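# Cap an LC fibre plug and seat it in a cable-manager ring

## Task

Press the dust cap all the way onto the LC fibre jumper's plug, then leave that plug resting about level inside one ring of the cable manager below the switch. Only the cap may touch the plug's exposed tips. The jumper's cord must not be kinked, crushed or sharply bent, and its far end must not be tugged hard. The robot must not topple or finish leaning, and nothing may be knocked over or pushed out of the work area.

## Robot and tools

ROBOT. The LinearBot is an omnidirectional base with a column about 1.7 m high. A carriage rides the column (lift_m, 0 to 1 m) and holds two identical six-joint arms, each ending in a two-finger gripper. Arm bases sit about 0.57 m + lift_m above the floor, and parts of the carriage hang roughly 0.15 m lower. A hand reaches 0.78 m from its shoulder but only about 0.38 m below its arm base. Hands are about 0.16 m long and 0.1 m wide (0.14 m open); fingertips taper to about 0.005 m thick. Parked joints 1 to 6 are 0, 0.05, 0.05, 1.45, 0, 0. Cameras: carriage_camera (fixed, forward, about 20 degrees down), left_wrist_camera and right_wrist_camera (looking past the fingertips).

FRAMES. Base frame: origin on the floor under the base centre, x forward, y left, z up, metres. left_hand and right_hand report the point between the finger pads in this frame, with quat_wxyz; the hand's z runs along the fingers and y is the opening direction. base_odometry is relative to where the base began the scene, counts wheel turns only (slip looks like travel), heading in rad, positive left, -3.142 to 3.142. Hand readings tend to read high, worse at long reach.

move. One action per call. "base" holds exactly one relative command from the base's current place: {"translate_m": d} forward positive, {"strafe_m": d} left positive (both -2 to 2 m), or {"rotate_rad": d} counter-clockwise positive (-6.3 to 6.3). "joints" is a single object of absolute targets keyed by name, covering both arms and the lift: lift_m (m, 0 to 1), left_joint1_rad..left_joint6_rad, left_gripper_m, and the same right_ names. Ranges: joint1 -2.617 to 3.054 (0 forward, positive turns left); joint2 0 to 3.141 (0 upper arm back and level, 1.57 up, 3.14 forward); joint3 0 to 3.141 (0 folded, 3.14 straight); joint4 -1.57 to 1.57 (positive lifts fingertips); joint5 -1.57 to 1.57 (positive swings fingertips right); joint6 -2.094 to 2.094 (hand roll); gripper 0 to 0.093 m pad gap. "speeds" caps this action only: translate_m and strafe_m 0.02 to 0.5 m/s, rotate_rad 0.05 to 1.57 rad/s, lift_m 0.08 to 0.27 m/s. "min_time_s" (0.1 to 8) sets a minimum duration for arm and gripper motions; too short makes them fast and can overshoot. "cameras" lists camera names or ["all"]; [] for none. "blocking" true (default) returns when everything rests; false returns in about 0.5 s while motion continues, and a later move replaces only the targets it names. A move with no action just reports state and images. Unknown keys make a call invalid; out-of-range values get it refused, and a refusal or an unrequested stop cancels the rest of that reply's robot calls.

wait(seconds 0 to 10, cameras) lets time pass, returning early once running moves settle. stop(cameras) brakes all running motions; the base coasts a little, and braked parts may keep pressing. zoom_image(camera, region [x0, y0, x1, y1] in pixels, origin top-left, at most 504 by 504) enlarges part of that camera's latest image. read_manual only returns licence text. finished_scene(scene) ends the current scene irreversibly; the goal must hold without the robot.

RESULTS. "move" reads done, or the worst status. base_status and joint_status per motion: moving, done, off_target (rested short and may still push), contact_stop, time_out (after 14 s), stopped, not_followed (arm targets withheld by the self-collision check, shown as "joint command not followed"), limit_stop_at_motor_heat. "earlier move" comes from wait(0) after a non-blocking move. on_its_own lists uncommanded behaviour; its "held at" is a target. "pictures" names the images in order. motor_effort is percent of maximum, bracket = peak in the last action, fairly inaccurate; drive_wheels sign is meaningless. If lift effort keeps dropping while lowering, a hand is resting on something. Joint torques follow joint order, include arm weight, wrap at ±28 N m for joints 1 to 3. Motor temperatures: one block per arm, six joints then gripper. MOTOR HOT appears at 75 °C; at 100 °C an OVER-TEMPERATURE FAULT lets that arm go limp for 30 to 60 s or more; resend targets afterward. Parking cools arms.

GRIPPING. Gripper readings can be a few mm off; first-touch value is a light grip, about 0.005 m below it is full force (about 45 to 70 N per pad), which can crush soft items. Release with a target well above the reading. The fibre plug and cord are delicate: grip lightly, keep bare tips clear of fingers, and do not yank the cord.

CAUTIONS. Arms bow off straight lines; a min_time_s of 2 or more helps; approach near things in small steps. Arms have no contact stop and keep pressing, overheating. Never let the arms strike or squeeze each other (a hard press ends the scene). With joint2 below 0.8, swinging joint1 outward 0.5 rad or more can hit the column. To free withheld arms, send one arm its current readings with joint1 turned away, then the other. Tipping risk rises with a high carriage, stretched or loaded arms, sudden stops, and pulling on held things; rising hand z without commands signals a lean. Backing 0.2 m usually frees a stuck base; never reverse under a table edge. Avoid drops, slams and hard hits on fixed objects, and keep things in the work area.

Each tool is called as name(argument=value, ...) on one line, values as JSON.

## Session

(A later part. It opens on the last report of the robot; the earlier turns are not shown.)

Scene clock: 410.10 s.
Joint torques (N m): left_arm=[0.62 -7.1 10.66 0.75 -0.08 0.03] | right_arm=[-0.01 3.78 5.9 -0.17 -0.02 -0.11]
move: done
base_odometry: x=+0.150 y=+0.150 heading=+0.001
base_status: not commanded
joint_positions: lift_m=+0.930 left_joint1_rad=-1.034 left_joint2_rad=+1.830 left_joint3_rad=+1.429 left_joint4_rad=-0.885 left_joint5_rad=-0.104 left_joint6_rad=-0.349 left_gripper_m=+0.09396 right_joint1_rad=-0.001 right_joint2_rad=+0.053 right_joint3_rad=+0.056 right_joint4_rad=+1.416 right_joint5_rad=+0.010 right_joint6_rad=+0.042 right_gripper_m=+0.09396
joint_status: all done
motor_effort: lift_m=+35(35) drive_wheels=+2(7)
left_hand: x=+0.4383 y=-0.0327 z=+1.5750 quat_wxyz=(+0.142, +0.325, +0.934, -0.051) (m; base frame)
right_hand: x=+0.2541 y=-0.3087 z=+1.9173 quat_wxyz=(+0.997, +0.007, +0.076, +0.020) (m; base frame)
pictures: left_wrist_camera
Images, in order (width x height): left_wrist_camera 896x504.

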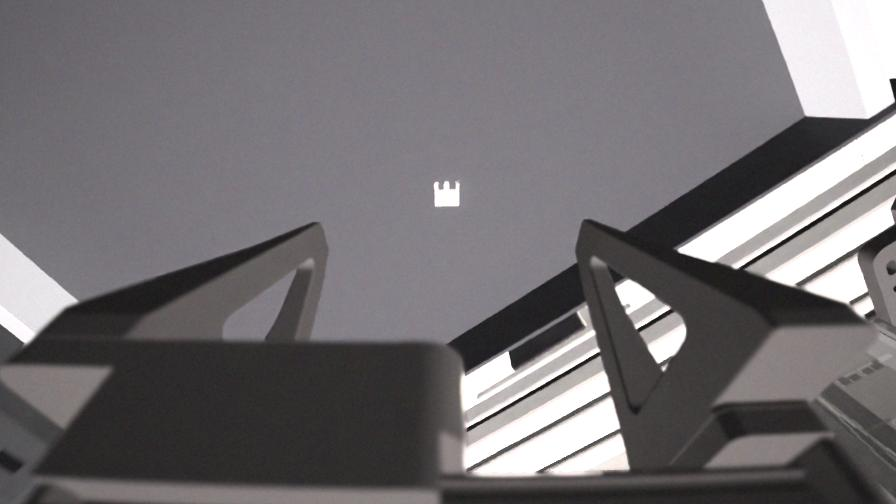

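move(joints={"lift_m": 0.904, "left_joint1_rad": -1.012}, cameras=["left_wrist_camera"])

zoom_image(camera="left_wrist_camera", region=[400, 150, 500, 250])

Scene clock: 430.83 s.
Joint torques (N m): left_arm=[0.42 -8.12 9.57 0.83 -0.08 0.03] | right_arm=[0.01 3.82 5.94 -0.17 -0.02 -0.11]
move: done
base_odometry: x=+0.150 y=+0.150 heading=+0.001
base_status: not commanded
joint_positions: lift_m=+0.904 left_joint1_rad=-1.017 left_joint2_rad=+1.842 left_joint3_rad=+1.440 left_joint4_rad=-0.892 left_joint5_rad=-0.104 left_joint6_rad=-0.349 left_gripper_m=+0.09396 right_joint1_rad=-0.001 right_joint2_rad=+0.053 right_joint3_rad=+0.056 right_joint4_rad=+1.416 right_joint5_rad=+0.010 right_joint6_rad=+0.042 right_gripper_m=+0.09396
joint_status: all done
motor_effort: lift_m=+35(36) drive_wheels=+4(5)
left_hand: x=+0.4448 y=-0.0298 z=+1.5478 quat_wxyz=(+0.140, +0.317, +0.937, -0.047) (m; base frame)
right_hand: x=+0.2541 y=-0.3087 z=+1.8913 quat_wxyz=(+0.997, +0.007, +0.076, +0.020) (m; base frame)
pictures: left_wrist_camera
Images, in order (width x height): left_wrist_camera 896x504.

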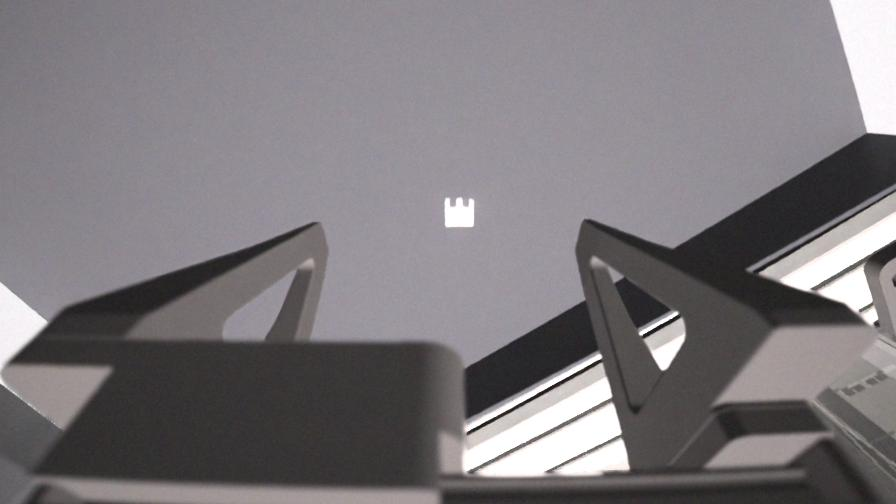

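Scaled by 5.040 from the camera's 896x504 image, which has a finer 1280x720 frame.

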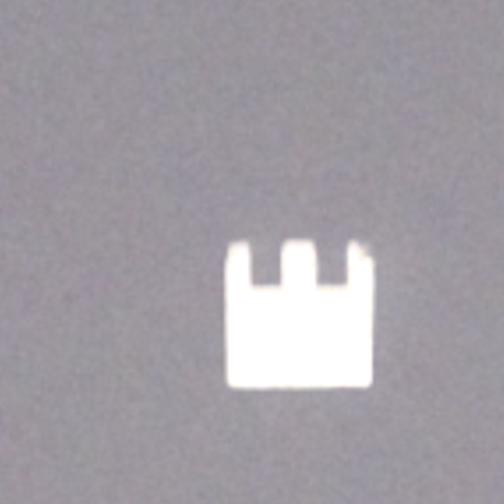

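move(joints={"lift_m": 0.878}, cameras=["left_wrist_camera", "carriage_camera"])

zoom_image(camera="left_wrist_camera", region=[400, 180, 500, 280])

Scene clock: 450.63 s.
Joint torques (N m): left_arm=[0.35 -8.28 9.47 0.85 -0.07 0.04] | right_arm=[-0.01 3.73 5.93 -0.15 -0.02 -0.11]
Motor temperatures (°C): left_arm=[29 43 51 37 29 33 32] | right_arm=[31 36 41 30 31 30 33]
move: done
base_odometry: x=+0.150 y=+0.150 heading=+0.001
base_status: not commanded
joint_positions: lift_m=+0.878 left_joint1_rad=-1.016 left_joint2_rad=+1.843 left_joint3_rad=+1.441 left_joint4_rad=-0.895 left_joint5_rad=-0.105 left_joint6_rad=-0.349 left_gripper_m=+0.09396 right_joint1_rad=-0.001 right_joint2_rad=+0.053 right_joint3_rad=+0.056 right_joint4_rad=+1.416 right_joint5_rad=+0.010 right_joint6_rad=+0.042 right_gripper_m=+0.09396
joint_status: all done
motor_effort: lift_m=+35(35) drive_wheels=-2(6)
left_hand: x=+0.4448 y=-0.0294 z=+1.5213 quat_wxyz=(+0.138, +0.317, +0.937, -0.046) (m; base frame)
right_hand: x=+0.2541 y=-0.3087 z=+1.8653 quat_wxyz=(+0.997, +0.007, +0.076, +0.020) (m; base frame)
pictures: carriage_camera, left_wrist_camera
Images, in order (width x height): carriage_camera 896x504, left_wrist_camera 896x504.

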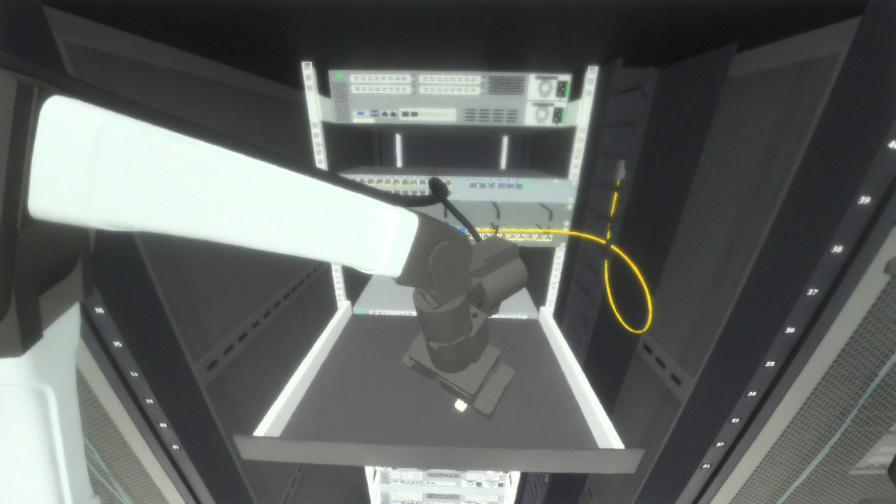

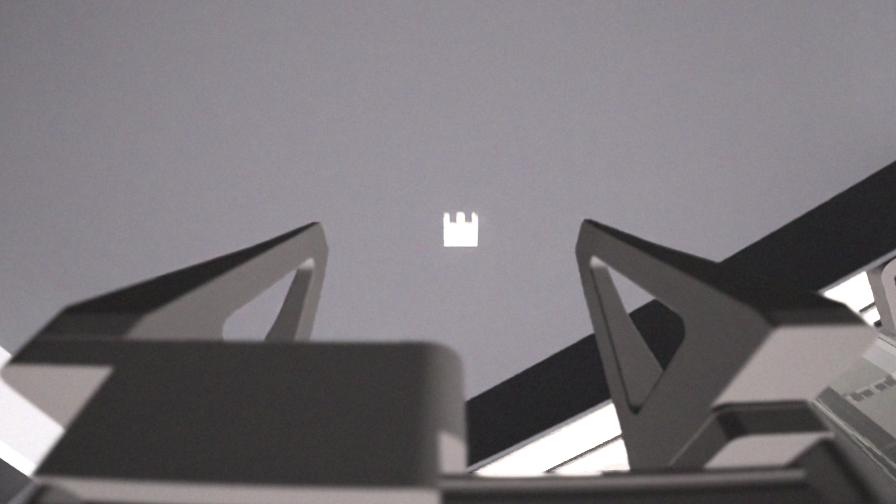

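Scaled by 5.040 from the camera's 896x504 image, which has a finer 1280x720 frame.

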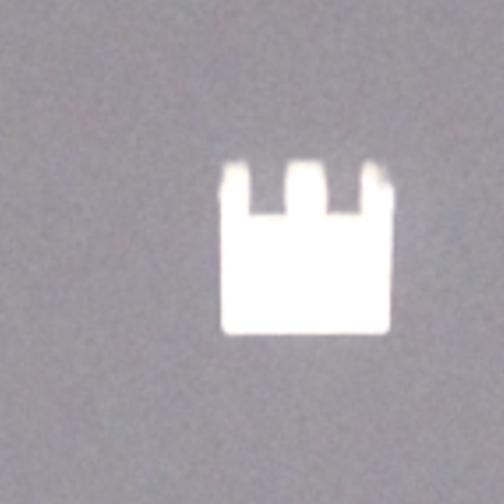

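move(joints={"lift_m": 0.861, "left_joint1_rad": -1.027, "left_joint2_rad": 1.825, "left_joint3_rad": 1.44, "left_joint4_rad": -0.89}, cameras=["left_wrist_camera"])

zoom_image(camera="left_wrist_camera", region=[400, 180, 500, 280])

Scene clock: 463.93 s.
Joint torques (N m): left_arm=[-0.65 -9.92 7.25 0.92 -0.07 0.03] | right_arm=[0.01 3.75 5.91 -0.17 -0.02 -0.12]
move: done
base_odometry: x=+0.150 y=+0.150 heading=+0.001
base_status: not commanded
joint_positions: lift_m=+0.861 left_joint1_rad=-1.019 left_joint2_rad=+1.843 left_joint3_rad=+1.441 left_joint4_rad=-0.895 left_joint5_rad=-0.105 left_joint6_rad=-0.349 left_gripper_m=+0.09396 right_joint1_rad=-0.001 right_joint2_rad=+0.053 right_joint3_rad=+0.056 right_joint4_rad=+1.416 right_joint5_rad=+0.010 right_joint6_rad=+0.042 right_gripper_m=+0.09396
joint_status: all done
motor_effort: lift_m=+35(35) drive_wheels=+3(4)
left_hand: x=+0.4441 y=-0.0299 z=+1.5043 quat_wxyz=(+0.138, +0.318, +0.937, -0.046) (m; base frame)
right_hand: x=+0.2540 y=-0.3087 z=+1.8483 quat_wxyz=(+0.997, +0.007, +0.076, +0.020) (m; base frame)
pictures: left_wrist_camera
Images, in order (width x height): left_wrist_camera 896x504.

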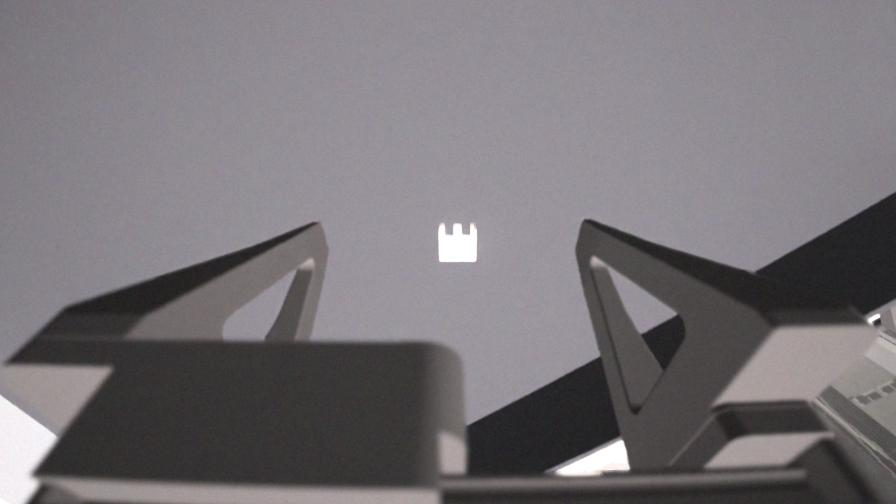

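Scaled by 5.040 from the camera's 896x504 image, which has a finer 1280x720 frame.

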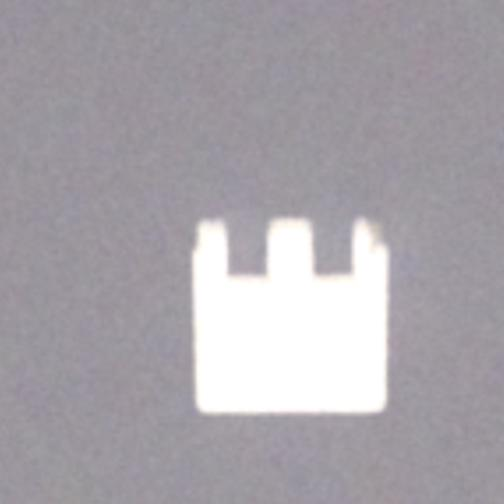

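move(joints={"lift_m": 0.895, "left_joint1_rad": -1.1, "left_joint2_rad": 1.74, "left_joint3_rad": 1.34, "left_joint4_rad": -0.9}, cameras=[])

move(joints={"left_joint1_rad": -1.025, "left_joint2_rad": 1.8295, "left_joint3_rad": 1.4405, "left_joint4_rad": -0.888}, cameras=["left_wrist_camera"])

Scene clock: 484.53 s.
Joint torques (N m): left_arm=[0.13 -9.28 6.02 0.79 -0.06 0.04] | right_arm=[0.02 3.71 5.91 -0.17 -0.02 -0.12]
Motor temperatures (°C): left_arm=[29 48 50 37 29 33 32] | right_arm=[31 36 41 30 31 30 33]
move: done
base_odometry: x=+0.150 y=+0.150 heading=+0.001
base_status: not commanded
joint_positions: lift_m=+0.895 left_joint1_rad=-1.101 left_joint2_rad=+1.760 left_joint3_rad=+1.356 left_joint4_rad=-0.896 left_joint5_rad=-0.106 left_joint6_rad=-0.349 left_gripper_m=+0.09396 right_joint1_rad=-0.001 right_joint2_rad=+0.053 right_joint3_rad=+0.056 right_joint4_rad=+1.416 right_joint5_rad=+0.010 right_joint6_rad=+0.042 right_gripper_m=+0.09396
joint_status: all done
motor_effort: lift_m=+35(42) drive_wheels=+1(5)
left_hand: x=+0.4057 y=-0.0276 z=+1.5426 quat_wxyz=(+0.136, +0.357, +0.923, -0.050) (m; base frame)
right_hand: x=+0.2540 y=-0.3087 z=+1.8823 quat_wxyz=(+0.997, +0.007, +0.076, +0.020) (m; base frame)
pictures: none
No camera images: "cameras" was empty.

Scene clock: 485.27 s.
Joint torques (N m): left_arm=[-0.01 -7.41 10.61 0.89 -0.06 0.03] | right_arm=[-0.01 3.78 5.93 -0.17 -0.02 -0.11]
move: done
base_odometry: x=+0.150 y=+0.150 heading=+0.001
base_status: not commanded
joint_positions: lift_m=+0.895 left_joint1_rad=-1.024 left_joint2_rad=+1.819 left_joint3_rad=+1.403 left_joint4_rad=-0.893 left_joint5_rad=-0.106 left_joint6_rad=-0.349 left_gripper_m=+0.09396 right_joint1_rad=-0.001 right_joint2_rad=+0.053 right_joint3_rad=+0.056 right_joint4_rad=+1.416 right_joint5_rad=+0.010 right_joint6_rad=+0.042 right_gripper_m=+0.09396
joint_status: all done
motor_effort: lift_m=+35(36) drive_wheels=-3(7)
left_hand: x=+0.4373 y=-0.0229 z=+1.5356 quat_wxyz=(+0.134, +0.321, +0.936, -0.042) (m; base frame)
right_hand: x=+0.2540 y=-0.3087 z=+1.8823 quat_wxyz=(+0.997, +0.007, +0.076, +0.020) (m; base frame)
pictures: left_wrist_camera
Images, in order (width x height): left_wrist_camera 896x504.

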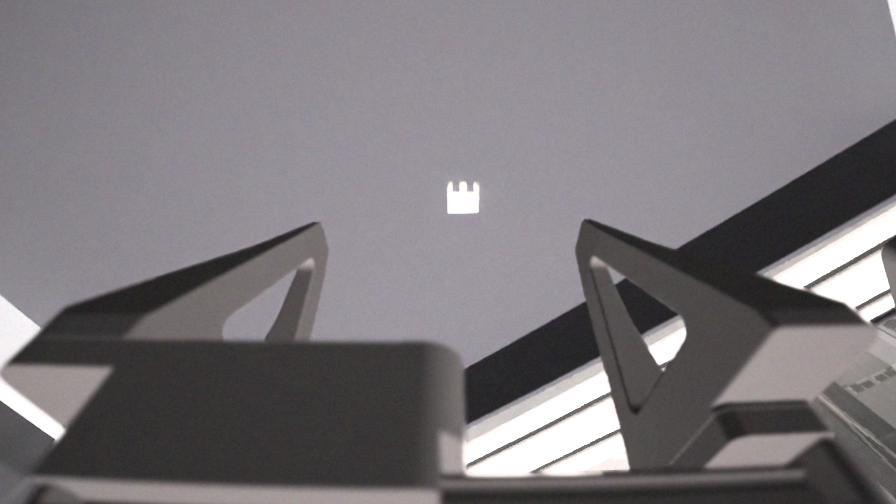

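move(joints={"left_joint1_rad": -1.09}, cameras=[])

move(joints={"left_joint1_rad": -1.037, "lift_m": 0.867}, cameras=["left_wrist_camera"])

zoom_image(camera="left_wrist_camera", region=[300, 180, 600, 280])

Scene clock: 493.43 s.
Joint torques (N m): left_arm=[0.1 -7.38 10.61 0.88 -0.07 0.03] | right_arm=[-0.01 3.78 5.93 -0.17 -0.02 -0.12]
move: done
base_odometry: x=+0.150 y=+0.150 heading=+0.001
base_status: not commanded
joint_positions: lift_m=+0.895 left_joint1_rad=-1.091 left_joint2_rad=+1.819 left_joint3_rad=+1.403 left_joint4_rad=-0.893 left_joint5_rad=-0.106 left_joint6_rad=-0.349 left_gripper_m=+0.09396 right_joint1_rad=-0.001 right_joint2_rad=+0.053 right_joint3_rad=+0.056 right_joint4_rad=+1.416 right_joint5_rad=+0.010 right_joint6_rad=+0.042 right_gripper_m=+0.09396
joint_status: all done
motor_effort: lift_m=+35(36) drive_wheels=+2(6)
left_hand: x=+0.4150 y=-0.0369 z=+1.5356 quat_wxyz=(+0.133, +0.352, +0.925, -0.046) (m; base frame)
right_hand: x=+0.2540 y=-0.3087 z=+1.8823 quat_wxyz=(+0.997, +0.007, +0.076, +0.020) (m; base frame)
pictures: none
No camera images: "cameras" was empty.

Scene clock: 494.10 s.
Joint torques (N m): left_arm=[-0.06 -8.1 9.52 0.88 -0.05 0.04] | right_arm=[-0.01 3.79 5.87 -0.18 -0.02 -0.11]
move: done
base_odometry: x=+0.150 y=+0.150 heading=+0.001
base_status: not commanded
joint_positions: lift_m=+0.867 left_joint1_rad=-1.036 left_joint2_rad=+1.826 left_joint3_rad=+1.416 left_joint4_rad=-0.893 left_joint5_rad=-0.106 left_joint6_rad=-0.349 left_gripper_m=+0.09396 right_joint1_rad=-0.001 right_joint2_rad=+0.053 right_joint3_rad=+0.056 right_joint4_rad=+1.416 right_joint5_rad=+0.010 right_joint6_rad=+0.042 right_gripper_m=+0.09396
joint_status: all done
motor_effort: lift_m=+35(36) drive_wheels=-3(6)
left_hand: x=+0.4352 y=-0.0283 z=+1.5089 quat_wxyz=(+0.136, +0.327, +0.934, -0.044) (m; base frame)
right_hand: x=+0.2540 y=-0.3087 z=+1.8543 quat_wxyz=(+0.997, +0.007, +0.076, +0.020) (m; base frame)
pictures: left_wrist_camera
Images, in order (width x height): left_wrist_camera 896x504.

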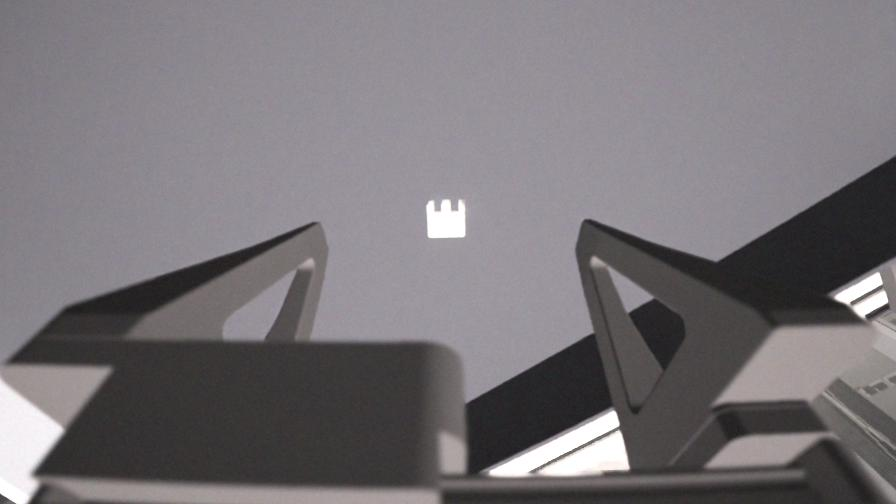

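Scaled by 1.680 from the camera's 896x504 image, which has a finer 1280x720 frame.

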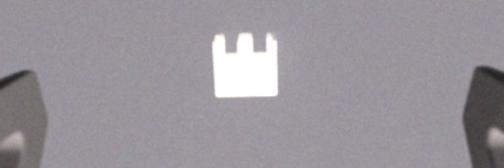

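move(joints={"lift_m": 0.863}, cameras=[])

move(joints={"left_gripper_m": 0.02}, min_time_s=1.5, cameras=["left_wrist_camera"])

zoom_image(camera="left_wrist_camera", region=[390, 180, 510, 280])

Scene clock: 503.13 s.
Joint torques (N m): left_arm=[-0.02 -8.17 9.5 0.89 -0.06 0.03] | right_arm=[0.01 3.79 5.93 -0.18 -0.02 -0.11]
move: done
base_odometry: x=+0.150 y=+0.150 heading=+0.001
base_status: not commanded
joint_positions: lift_m=+0.863 left_joint1_rad=-1.036 left_joint2_rad=+1.828 left_joint3_rad=+1.416 left_joint4_rad=-0.893 left_joint5_rad=-0.106 left_joint6_rad=-0.349 left_gripper_m=+0.09396 right_joint1_rad=-0.001 right_joint2_rad=+0.053 right_joint3_rad=+0.056 right_joint4_rad=+1.416 right_joint5_rad=+0.010 right_joint6_rad=+0.042 right_gripper_m=+0.09396
joint_status: all done
motor_effort: lift_m=+34(36) drive_wheels=+5(6)
left_hand: x=+0.4352 y=-0.0284 z=+1.5044 quat_wxyz=(+0.135, +0.327, +0.934, -0.044) (m; base frame)
right_hand: x=+0.2540 y=-0.3087 z=+1.8503 quat_wxyz=(+0.997, +0.007, +0.076, +0.020) (m; base frame)
pictures: none
No camera images: "cameras" was empty.

Scene clock: 504.93 s.
Joint torques (N m): left_arm=[0.01 -8.18 9.5 0.9 -0.06 0.03] | right_arm=[-0.01 3.81 5.91 -0.17 -0.01 -0.11]
move: done
base_odometry: x=+0.150 y=+0.150 heading=+0.001
base_status: not commanded
joint_positions: lift_m=+0.863 left_joint1_rad=-1.036 left_joint2_rad=+1.828 left_joint3_rad=+1.416 left_joint4_rad=-0.893 left_joint5_rad=-0.106 left_joint6_rad=-0.349 left_gripper_m=+0.02013 right_joint1_rad=-0.001 right_joint2_rad=+0.053 right_joint3_rad=+0.056 right_joint4_rad=+1.416 right_joint5_rad=+0.010 right_joint6_rad=+0.042 right_gripper_m=+0.09396
joint_status: all done
motor_effort: lift_m=+34(35) drive_wheels=+2(7)
left_hand: x=+0.4352 y=-0.0284 z=+1.5044 quat_wxyz=(+0.135, +0.327, +0.934, -0.044) (m; base frame)
right_hand: x=+0.2540 y=-0.3087 z=+1.8503 quat_wxyz=(+0.997, +0.007, +0.076, +0.020) (m; base frame)
pictures: left_wrist_camera
Images, in order (width x height): left_wrist_camera 896x504.

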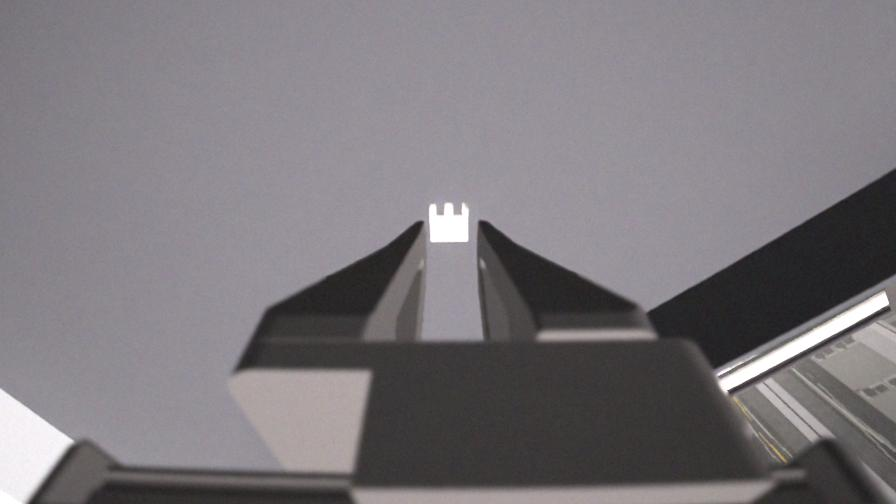

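Scaled by 4.200 from the camera's 896x504 image, which has a finer 1280x720 frame.

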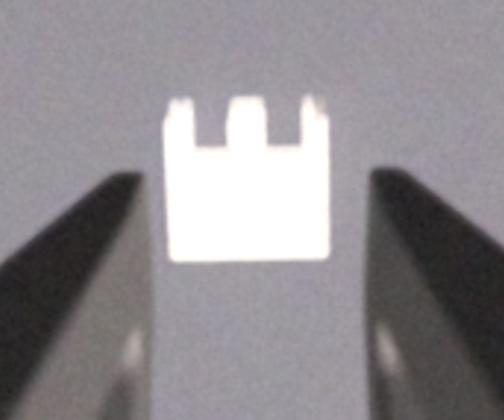

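move(joints={"left_gripper_m": 0.009}, min_time_s=1.5, cameras=["left_wrist_camera"])

zoom_image(camera="left_wrist_camera", region=[390, 180, 510, 280])

Scene clock: 513.93 s.
Joint torques (N m): left_arm=[0.01 -8.17 9.51 0.9 -0.06 0.03] | right_arm=[0.02 3.78 5.94 -0.18 -0.02 -0.11]
move: done
base_odometry: x=+0.150 y=+0.150 heading=+0.001
base_status: not commanded
joint_positions: lift_m=+0.863 left_joint1_rad=-1.036 left_joint2_rad=+1.828 left_joint3_rad=+1.416 left_joint4_rad=-0.893 left_joint5_rad=-0.106 left_joint6_rad=-0.349 left_gripper_m=+0.01063 right_joint1_rad=-0.001 right_joint2_rad=+0.053 right_joint3_rad=+0.056 right_joint4_rad=+1.416 right_joint5_rad=+0.010 right_joint6_rad=+0.042 right_gripper_m=+0.09396
joint_status: all done
motor_effort: lift_m=+35(35) drive_wheels=+3(7)
left_hand: x=+0.4352 y=-0.0284 z=+1.5044 quat_wxyz=(+0.135, +0.327, +0.934, -0.044) (m; base frame)
right_hand: x=+0.2540 y=-0.3087 z=+1.8503 quat_wxyz=(+0.997, +0.007, +0.076, +0.020) (m; base frame)
pictures: left_wrist_camera
Images, in order (width x height): left_wrist_camera 896x504.

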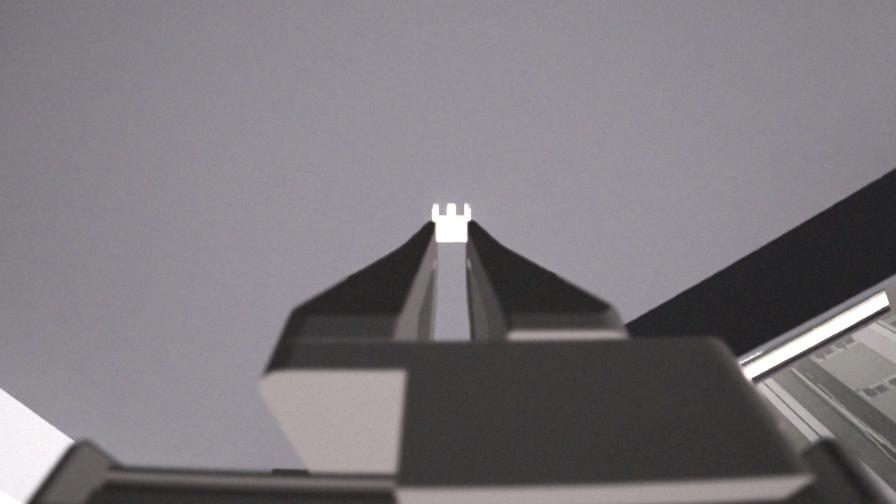

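Scaled by 4.200 from the camera's 896x504 image, which has a finer 1280x720 frame.

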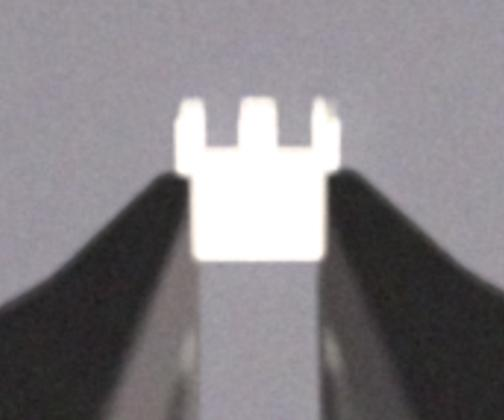

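move(joints={"lift_m": 0.93}, speeds={"lift_m": 0.1}, cameras=["left_wrist_camera"])

zoom_image(camera="left_wrist_camera", region=[390, 180, 510, 280])

Scene clock: 520.60 s.
Joint torques (N m): left_arm=[0.01 -8.25 9.37 0.88 -0.06 0.02] | right_arm=[0.01 3.81 5.93 -0.17 -0.02 -0.12]
move: done
base_odometry: x=+0.150 y=+0.150 heading=+0.001
base_status: not commanded
joint_positions: lift_m=+0.930 left_joint1_rad=-1.036 left_joint2_rad=+1.829 left_joint3_rad=+1.417 left_joint4_rad=-0.892 left_joint5_rad=-0.106 left_joint6_rad=-0.349 left_gripper_m=+0.01062 right_joint1_rad=-0.001 right_joint2_rad=+0.053 right_joint3_rad=+0.056 right_joint4_rad=+1.416 right_joint5_rad=+0.010 right_joint6_rad=+0.042 right_gripper_m=+0.09396
joint_status: all done
motor_effort: lift_m=+35(43) drive_wheels=+3(5)
left_hand: x=+0.4355 y=-0.0288 z=+1.5715 quat_wxyz=(+0.136, +0.327, +0.934, -0.044) (m; base frame)
right_hand: x=+0.2540 y=-0.3087 z=+1.9173 quat_wxyz=(+0.997, +0.007, +0.076, +0.020) (m; base frame)
pictures: left_wrist_camera
Images, in order (width x height): left_wrist_camera 896x504.

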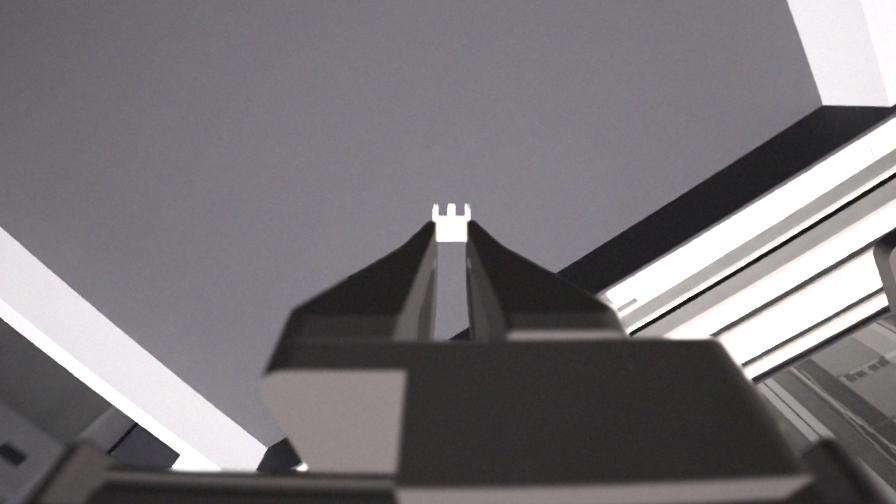

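Scaled by 4.200 from the camera's 896x504 image, which has a finer 1280x720 frame.

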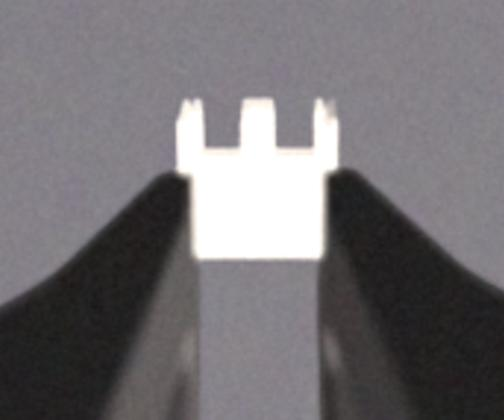

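move(joints={"left_joint1_rad": -0.3, "left_joint2_rad": 1.2, "left_joint3_rad": 1.0, "left_joint4_rad": -0.9}, min_time_s=2, cameras=[])

move(base={"strafe_m": -0.07}, joints={"lift_m": 0.98}, speeds={"strafe_m": 0.1}, cameras=[])

move(base={"translate_m": 0.04}, speeds={"translate_m": 0.06}, cameras=["carriage_camera"])

zoom_image(camera="carriage_camera", region=[300, 220, 520, 320])

Scene clock: 564.97 s.
Joint torques (N m): left_arm=[0.59 -5 6.3 1.18 -0.05 0.04] | right_arm=[0.01 3.78 5.91 -0.17 -0.02 -0.11]
move: done
base_odometry: x=+0.150 y=+0.150 heading=+0.001
base_status: not commanded
joint_positions: lift_m=+0.930 left_joint1_rad=-0.307 left_joint2_rad=+1.219 left_joint3_rad=+1.017 left_joint4_rad=-0.894 left_joint5_rad=-0.107 left_joint6_rad=-0.349 left_gripper_m=+0.01062 right_joint1_rad=-0.001 right_joint2_rad=+0.053 right_joint3_rad=+0.056 right_joint4_rad=+1.416 right_joint5_rad=+0.010 right_joint6_rad=+0.042 right_gripper_m=+0.09396
joint_status: all done
motor_effort: lift_m=+35(35) drive_wheels=+1(7)
left_hand: x=+0.5011 y=+0.2359 z=+1.6351 quat_wxyz=(+0.239, -0.033, +0.970, -0.026) (m; base frame)
right_hand: x=+0.2540 y=-0.3087 z=+1.9173 quat_wxyz=(+0.997, +0.007, +0.076, +0.020) (m; base frame)
pictures: none
No camera images: "cameras" was empty.

Scene clock: 566.50 s.
Joint torques (N m): left_arm=[0.35 -4.31 6.94 1.23 -0.05 0.04] | right_arm=[-0.12 3.85 5.91 -0.17 -0.02 -0.11]
move: done
base_odometry: x=+0.150 y=+0.080 heading=+0.001
base_status: done
joint_positions: lift_m=+0.980 left_joint1_rad=-0.303 left_joint2_rad=+1.211 left_joint3_rad=+1.009 left_joint4_rad=-0.900 left_joint5_rad=-0.106 left_joint6_rad=-0.349 left_gripper_m=+0.01062 right_joint1_rad=+0.000 right_joint2_rad=+0.053 right_joint3_rad=+0.056 right_joint4_rad=+1.416 right_joint5_rad=+0.010 right_joint6_rad=+0.042 right_gripper_m=+0.09396
joint_status: all done
motor_effort: lift_m=+35(43) drive_wheels=+2(8)
left_hand: x=+0.4983 y=+0.2377 z=+1.6838 quat_wxyz=(+0.236, -0.035, +0.971, -0.025) (m; base frame)
right_hand: x=+0.2540 y=-0.3087 z=+1.9673 quat_wxyz=(+0.997, +0.006, +0.076, +0.020) (m; base frame)
pictures: none
No camera images: "cameras" was empty.

Scene clock: 567.70 s.
Joint torques (N m): left_arm=[0.34 -4.34 6.97 1.23 -0.06 0.03] | right_arm=[-0.03 3.78 5.91 -0.17 -0.02 -0.11]
move: done
base_odometry: x=+0.190 y=+0.080 heading=+0.001
base_status: done
joint_positions: lift_m=+0.980 left_joint1_rad=-0.303 left_joint2_rad=+1.211 left_joint3_rad=+1.009 left_joint4_rad=-0.900 left_joint5_rad=-0.106 left_joint6_rad=-0.349 left_gripper_m=+0.01062 right_joint1_rad=+0.000 right_joint2_rad=+0.053 right_joint3_rad=+0.056 right_joint4_rad=+1.416 right_joint5_rad=+0.010 right_joint6_rad=+0.042 right_gripper_m=+0.09396
joint_status: not commanded
motor_effort: lift_m=+35(36) drive_wheels=+0(10)
left_hand: x=+0.4983 y=+0.2378 z=+1.6838 quat_wxyz=(+0.236, -0.035, +0.971, -0.025) (m; base frame)
right_hand: x=+0.2540 y=-0.3087 z=+1.9673 quat_wxyz=(+0.997, +0.006, +0.076, +0.020) (m; base frame)
pictures: carriage_camera
Images, in order (width x height): carriage_camera 896x504.

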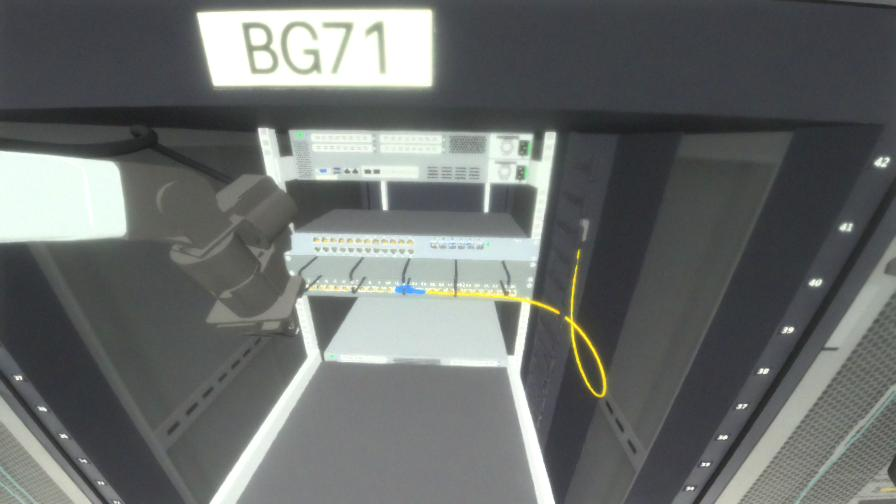

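Scaled by 2.291 from the camera's 896x504 image, which has a finer 1280x720 frame.

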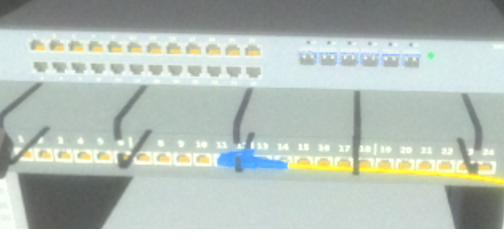

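move(joints={"right_joint1_rad": 0.798, "right_joint2_rad": 1.50, "right_joint3_rad": 0.52, "right_joint4_rad": 1.01, "right_joint5_rad": 0, "right_joint6_rad": -1.57, "right_gripper_m": 0.045}, min_time_s=3, cameras=["carriage_camera", "right_wrist_camera"])

zoom_image(camera="right_wrist_camera", region=[300, 80, 600, 280])

Scene clock: 587.27 s.
Joint torques (N m): left_arm=[0.13 -3.74 6.97 1.27 -0.03 0.04] | right_arm=[0.31 -5.04 8.39 2.45 0.1 -0.13]
Motor temperatures (°C): left_arm=[29 43 50 37 29 33 34] | right_arm=[31 37 42 31 32 30 33]
move: done
base_odometry: x=+0.190 y=+0.080 heading=+0.001
base_status: not commanded
joint_positions: lift_m=+0.980 left_joint1_rad=-0.300 left_joint2_rad=+1.205 left_joint3_rad=+1.009 left_joint4_rad=-0.903 left_joint5_rad=-0.109 left_joint6_rad=-0.349 left_gripper_m=+0.01062 right_joint1_rad=+0.795 right_joint2_rad=+1.490 right_joint3_rad=+0.498 right_joint4_rad=+1.026 right_joint5_rad=-0.009 right_joint6_rad=-1.558 right_gripper_m=+0.04513
joint_status: all done
motor_effort: lift_m=+37(45) drive_wheels=-2(35)
left_hand: x=+0.4977 y=+0.2393 z=+1.6850 quat_wxyz=(+0.238, -0.036, +0.970, -0.024) (m; base frame)
right_hand: x=+0.5160 y=+0.0016 z=+1.7467 quat_wxyz=(+0.668, -0.643, +0.264, -0.265) (m; base frame)
pictures: carriage_camera, right_wrist_camera
Images, in order (width x height): carriage_camera 896x504, right_wrist_camera 896x504.

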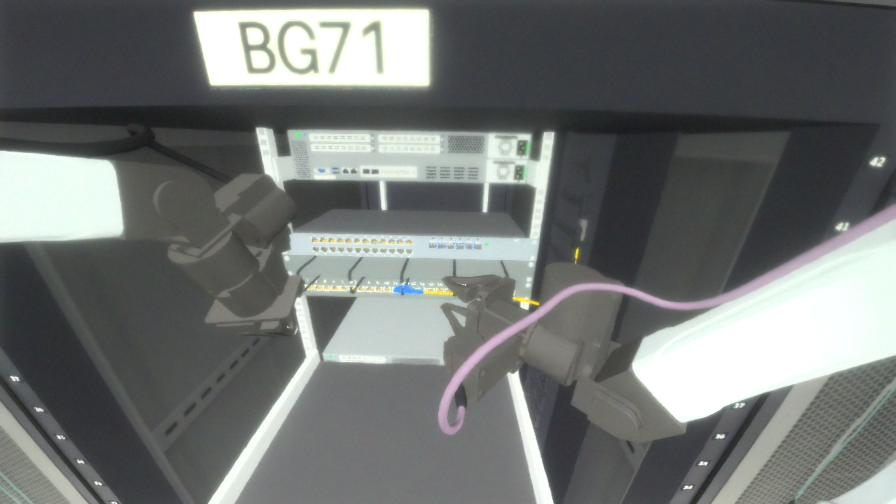

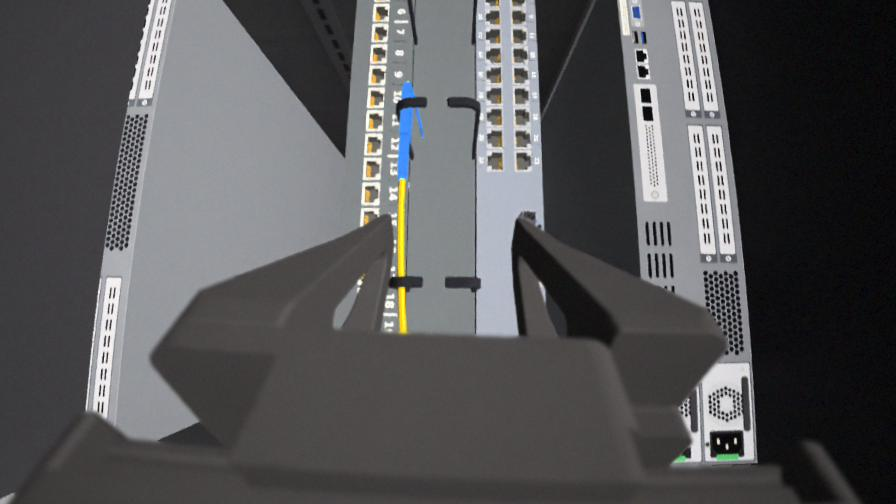

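Scaled by 1.680 from the camera's 896x504 image, which has a finer 1280x720 frame.

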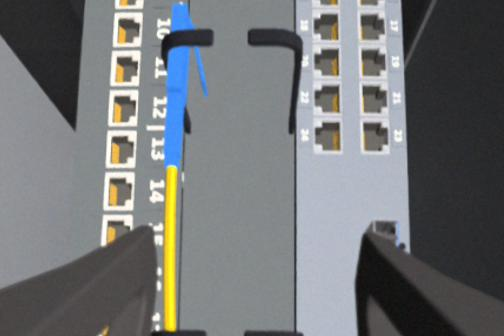

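move(joints={"right_joint1_rad": 0.811, "right_joint2_rad": 1.683, "right_joint3_rad": 0.629, "right_joint4_rad": 1.055, "right_joint5_rad": 0, "right_joint6_rad": -1.57}, min_time_s=1.5, cameras=["right_wrist_camera"])

zoom_image(camera="right_wrist_camera", region=[340, 90, 560, 300])

Scene clock: 621.67 s.
Joint torques (N m): left_arm=[0.1 -3.78 6.97 1.27 -0.02 0.04] | right_arm=[0.59 -6.08 8.14 2.66 0.09 -0.14]
Motor temperatures (°C): left_arm=[29 41 49 37 29 33 34] | right_arm=[31 37 43 36 32 30 33]
move: done
base_odometry: x=+0.190 y=+0.080 heading=+0.001
base_status: not commanded
joint_positions: lift_m=+0.980 left_joint1_rad=-0.300 left_joint2_rad=+1.205 left_joint3_rad=+1.009 left_joint4_rad=-0.903 left_joint5_rad=-0.109 left_joint6_rad=-0.349 left_gripper_m=+0.01062 right_joint1_rad=+0.805 right_joint2_rad=+1.668 right_joint3_rad=+0.607 right_joint4_rad=+1.054 right_joint5_rad=-0.009 right_joint6_rad=-1.560 right_gripper_m=+0.04513
joint_status: all done
motor_effort: lift_m=+37(37) drive_wheels=+7(9)
left_hand: x=+0.4977 y=+0.2393 z=+1.6850 quat_wxyz=(+0.238, -0.036, +0.970, -0.024) (m; base frame)
right_hand: x=+0.5368 y=+0.0297 z=+1.7236 quat_wxyz=(+0.656, -0.658, +0.266, -0.257) (m; base frame)
pictures: right_wrist_camera
Images, in order (width x height): right_wrist_camera 896x504.

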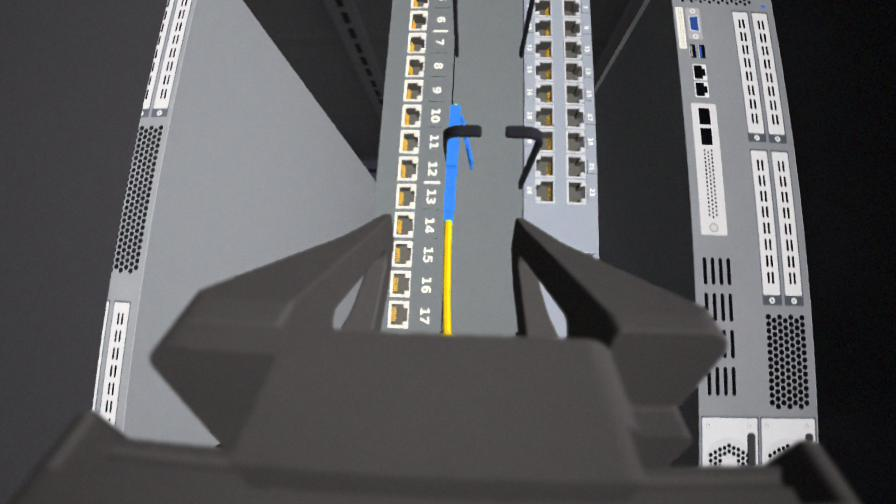

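Scaled by 2.291 from the camera's 896x504 image, which has a finer 1280x720 frame.

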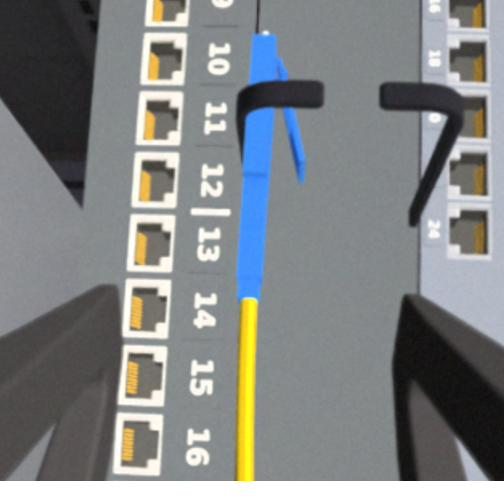

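move(joints={"right_joint1_rad": 0.803, "right_joint2_rad": 1.775, "right_joint3_rad": 0.743, "right_joint4_rad": 1.033}, min_time_s=1.5, cameras=["right_wrist_camera"])

zoom_image(camera="right_wrist_camera", region=[340, 110, 560, 300])

Scene clock: 694.10 s.
Joint torques (N m): left_arm=[0.12 -3.75 6.98 1.27 -0.02 0.04] | right_arm=[-0.24 -6.94 8.27 2.43 0.09 -0.13]
Motor temperatures (°C): left_arm=[29 39 48 38 29 33 35] | right_arm=[31 38 48 43 31 30 33]
move: done
base_odometry: x=+0.190 y=+0.080 heading=+0.001
base_status: not commanded
joint_positions: lift_m=+0.980 left_joint1_rad=-0.300 left_joint2_rad=+1.205 left_joint3_rad=+1.009 left_joint4_rad=-0.903 left_joint5_rad=-0.109 left_joint6_rad=-0.349 left_gripper_m=+0.01062 right_joint1_rad=+0.805 right_joint2_rad=+1.758 right_joint3_rad=+0.720 right_joint4_rad=+1.051 right_joint5_rad=-0.009 right_joint6_rad=-1.560 right_gripper_m=+0.04513
joint_status: all done
motor_effort: lift_m=+37(37) drive_wheels=+3(9)
left_hand: x=+0.4977 y=+0.2393 z=+1.6850 quat_wxyz=(+0.238, -0.036, +0.970, -0.024) (m; base frame)
right_hand: x=+0.5561 y=+0.0497 z=+1.7292 quat_wxyz=(+0.663, -0.651, +0.263, -0.259) (m; base frame)
pictures: right_wrist_camera
Images, in order (width x height): right_wrist_camera 896x504.

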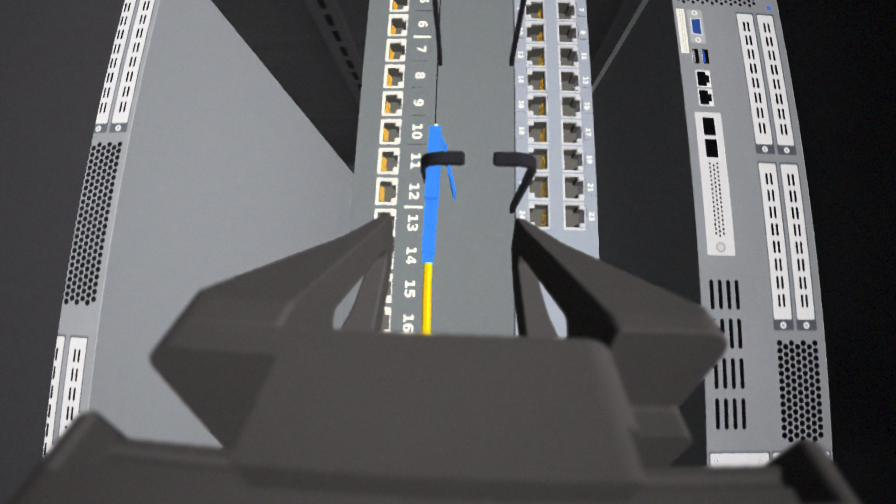

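Scaled by 2.291 from the camera's 896x504 image, which has a finer 1280x720 frame.

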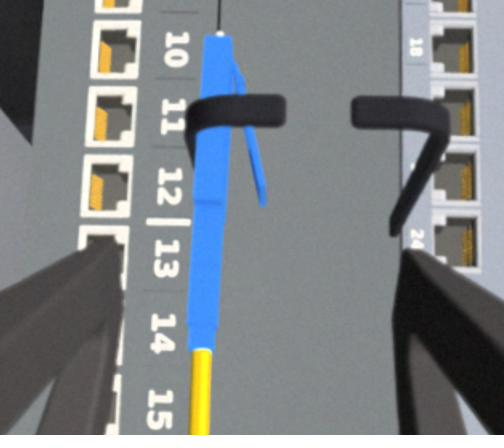

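move(joints={"lift_m": 0.9725}, speeds={"lift_m": 0.08}, cameras=["right_wrist_camera"])

zoom_image(camera="right_wrist_camera", region=[340, 110, 560, 300])

Scene clock: 703.70 s.
Joint torques (N m): left_arm=[0.12 -3.82 6.95 1.28 -0.02 0.03] | right_arm=[-0.25 -7.42 7.76 2.51 0.09 -0.12]
move: done
base_odometry: x=+0.190 y=+0.080 heading=+0.001
base_status: not commanded
joint_positions: lift_m=+0.973 left_joint1_rad=-0.300 left_joint2_rad=+1.205 left_joint3_rad=+1.009 left_joint4_rad=-0.904 left_joint5_rad=-0.109 left_joint6_rad=-0.349 left_gripper_m=+0.01062 right_joint1_rad=+0.805 right_joint2_rad=+1.763 right_joint3_rad=+0.726 right_joint4_rad=+1.044 right_joint5_rad=-0.009 right_joint6_rad=-1.560 right_gripper_m=+0.04513
joint_status: all done
motor_effort: lift_m=+34(36) drive_wheels=+5(7)
left_hand: x=+0.4975 y=+0.2394 z=+1.6776 quat_wxyz=(+0.238, -0.036, +0.970, -0.024) (m; base frame)
right_hand: x=+0.5571 y=+0.0507 z=+1.7203 quat_wxyz=(+0.660, -0.654, +0.264, -0.259) (m; base frame)
pictures: right_wrist_camera
Images, in order (width x height): right_wrist_camera 896x504.

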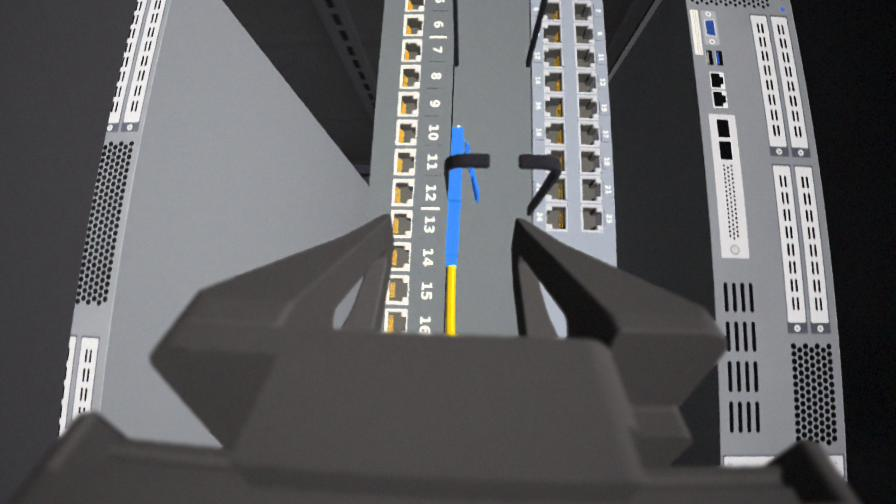

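Scaled by 2.291 from the camera's 896x504 image, which has a finer 1280x720 frame.

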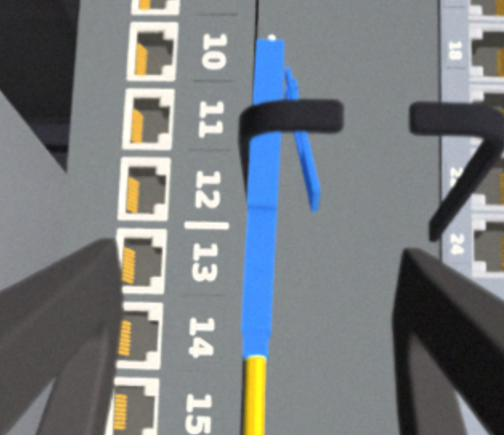

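move(joints={"right_gripper_m": 0.008}, min_time_s=2, cameras=["right_wrist_camera"])

zoom_image(camera="right_wrist_camera", region=[390, 110, 520, 300])

Scene clock: 709.77 s.
Joint torques (N m): left_arm=[0.1 -3.78 6.99 1.28 -0.02 0.04] | right_arm=[-0.23 -7.43 7.75 2.51 0.08 -0.12]
move: done
base_odometry: x=+0.190 y=+0.080 heading=+0.001
base_status: not commanded
joint_positions: lift_m=+0.973 left_joint1_rad=-0.300 left_joint2_rad=+1.205 left_joint3_rad=+1.009 left_joint4_rad=-0.904 left_joint5_rad=-0.109 left_joint6_rad=-0.349 left_gripper_m=+0.01062 right_joint1_rad=+0.805 right_joint2_rad=+1.763 right_joint3_rad=+0.726 right_joint4_rad=+1.044 right_joint5_rad=-0.009 right_joint6_rad=-1.560 right_gripper_m=+0.00814
joint_status: all done
motor_effort: lift_m=+34(34) drive_wheels=+6(11)
left_hand: x=+0.4975 y=+0.2394 z=+1.6776 quat_wxyz=(+0.238, -0.036, +0.970, -0.024) (m; base frame)
right_hand: x=+0.5571 y=+0.0507 z=+1.7203 quat_wxyz=(+0.660, -0.654, +0.264, -0.259) (m; base frame)
pictures: right_wrist_camera
Images, in order (width x height): right_wrist_camera 896x504.

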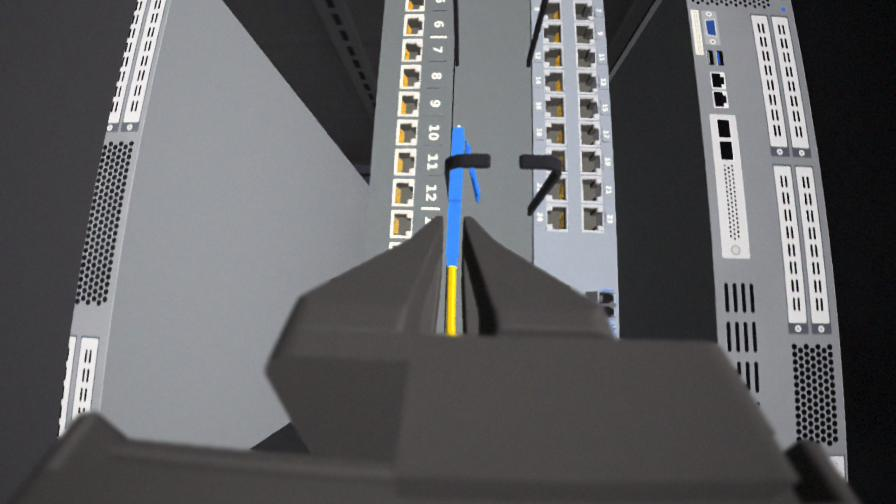

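Scaled by 2.653 from the camera's 896x504 image, which has a finer 1280x720 frame.

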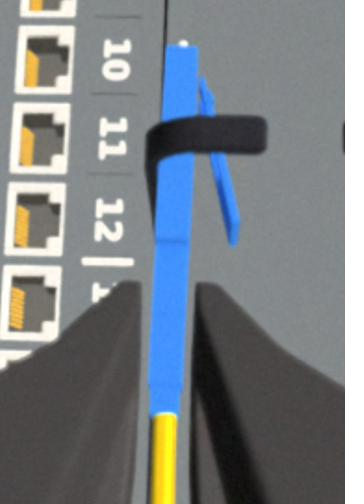

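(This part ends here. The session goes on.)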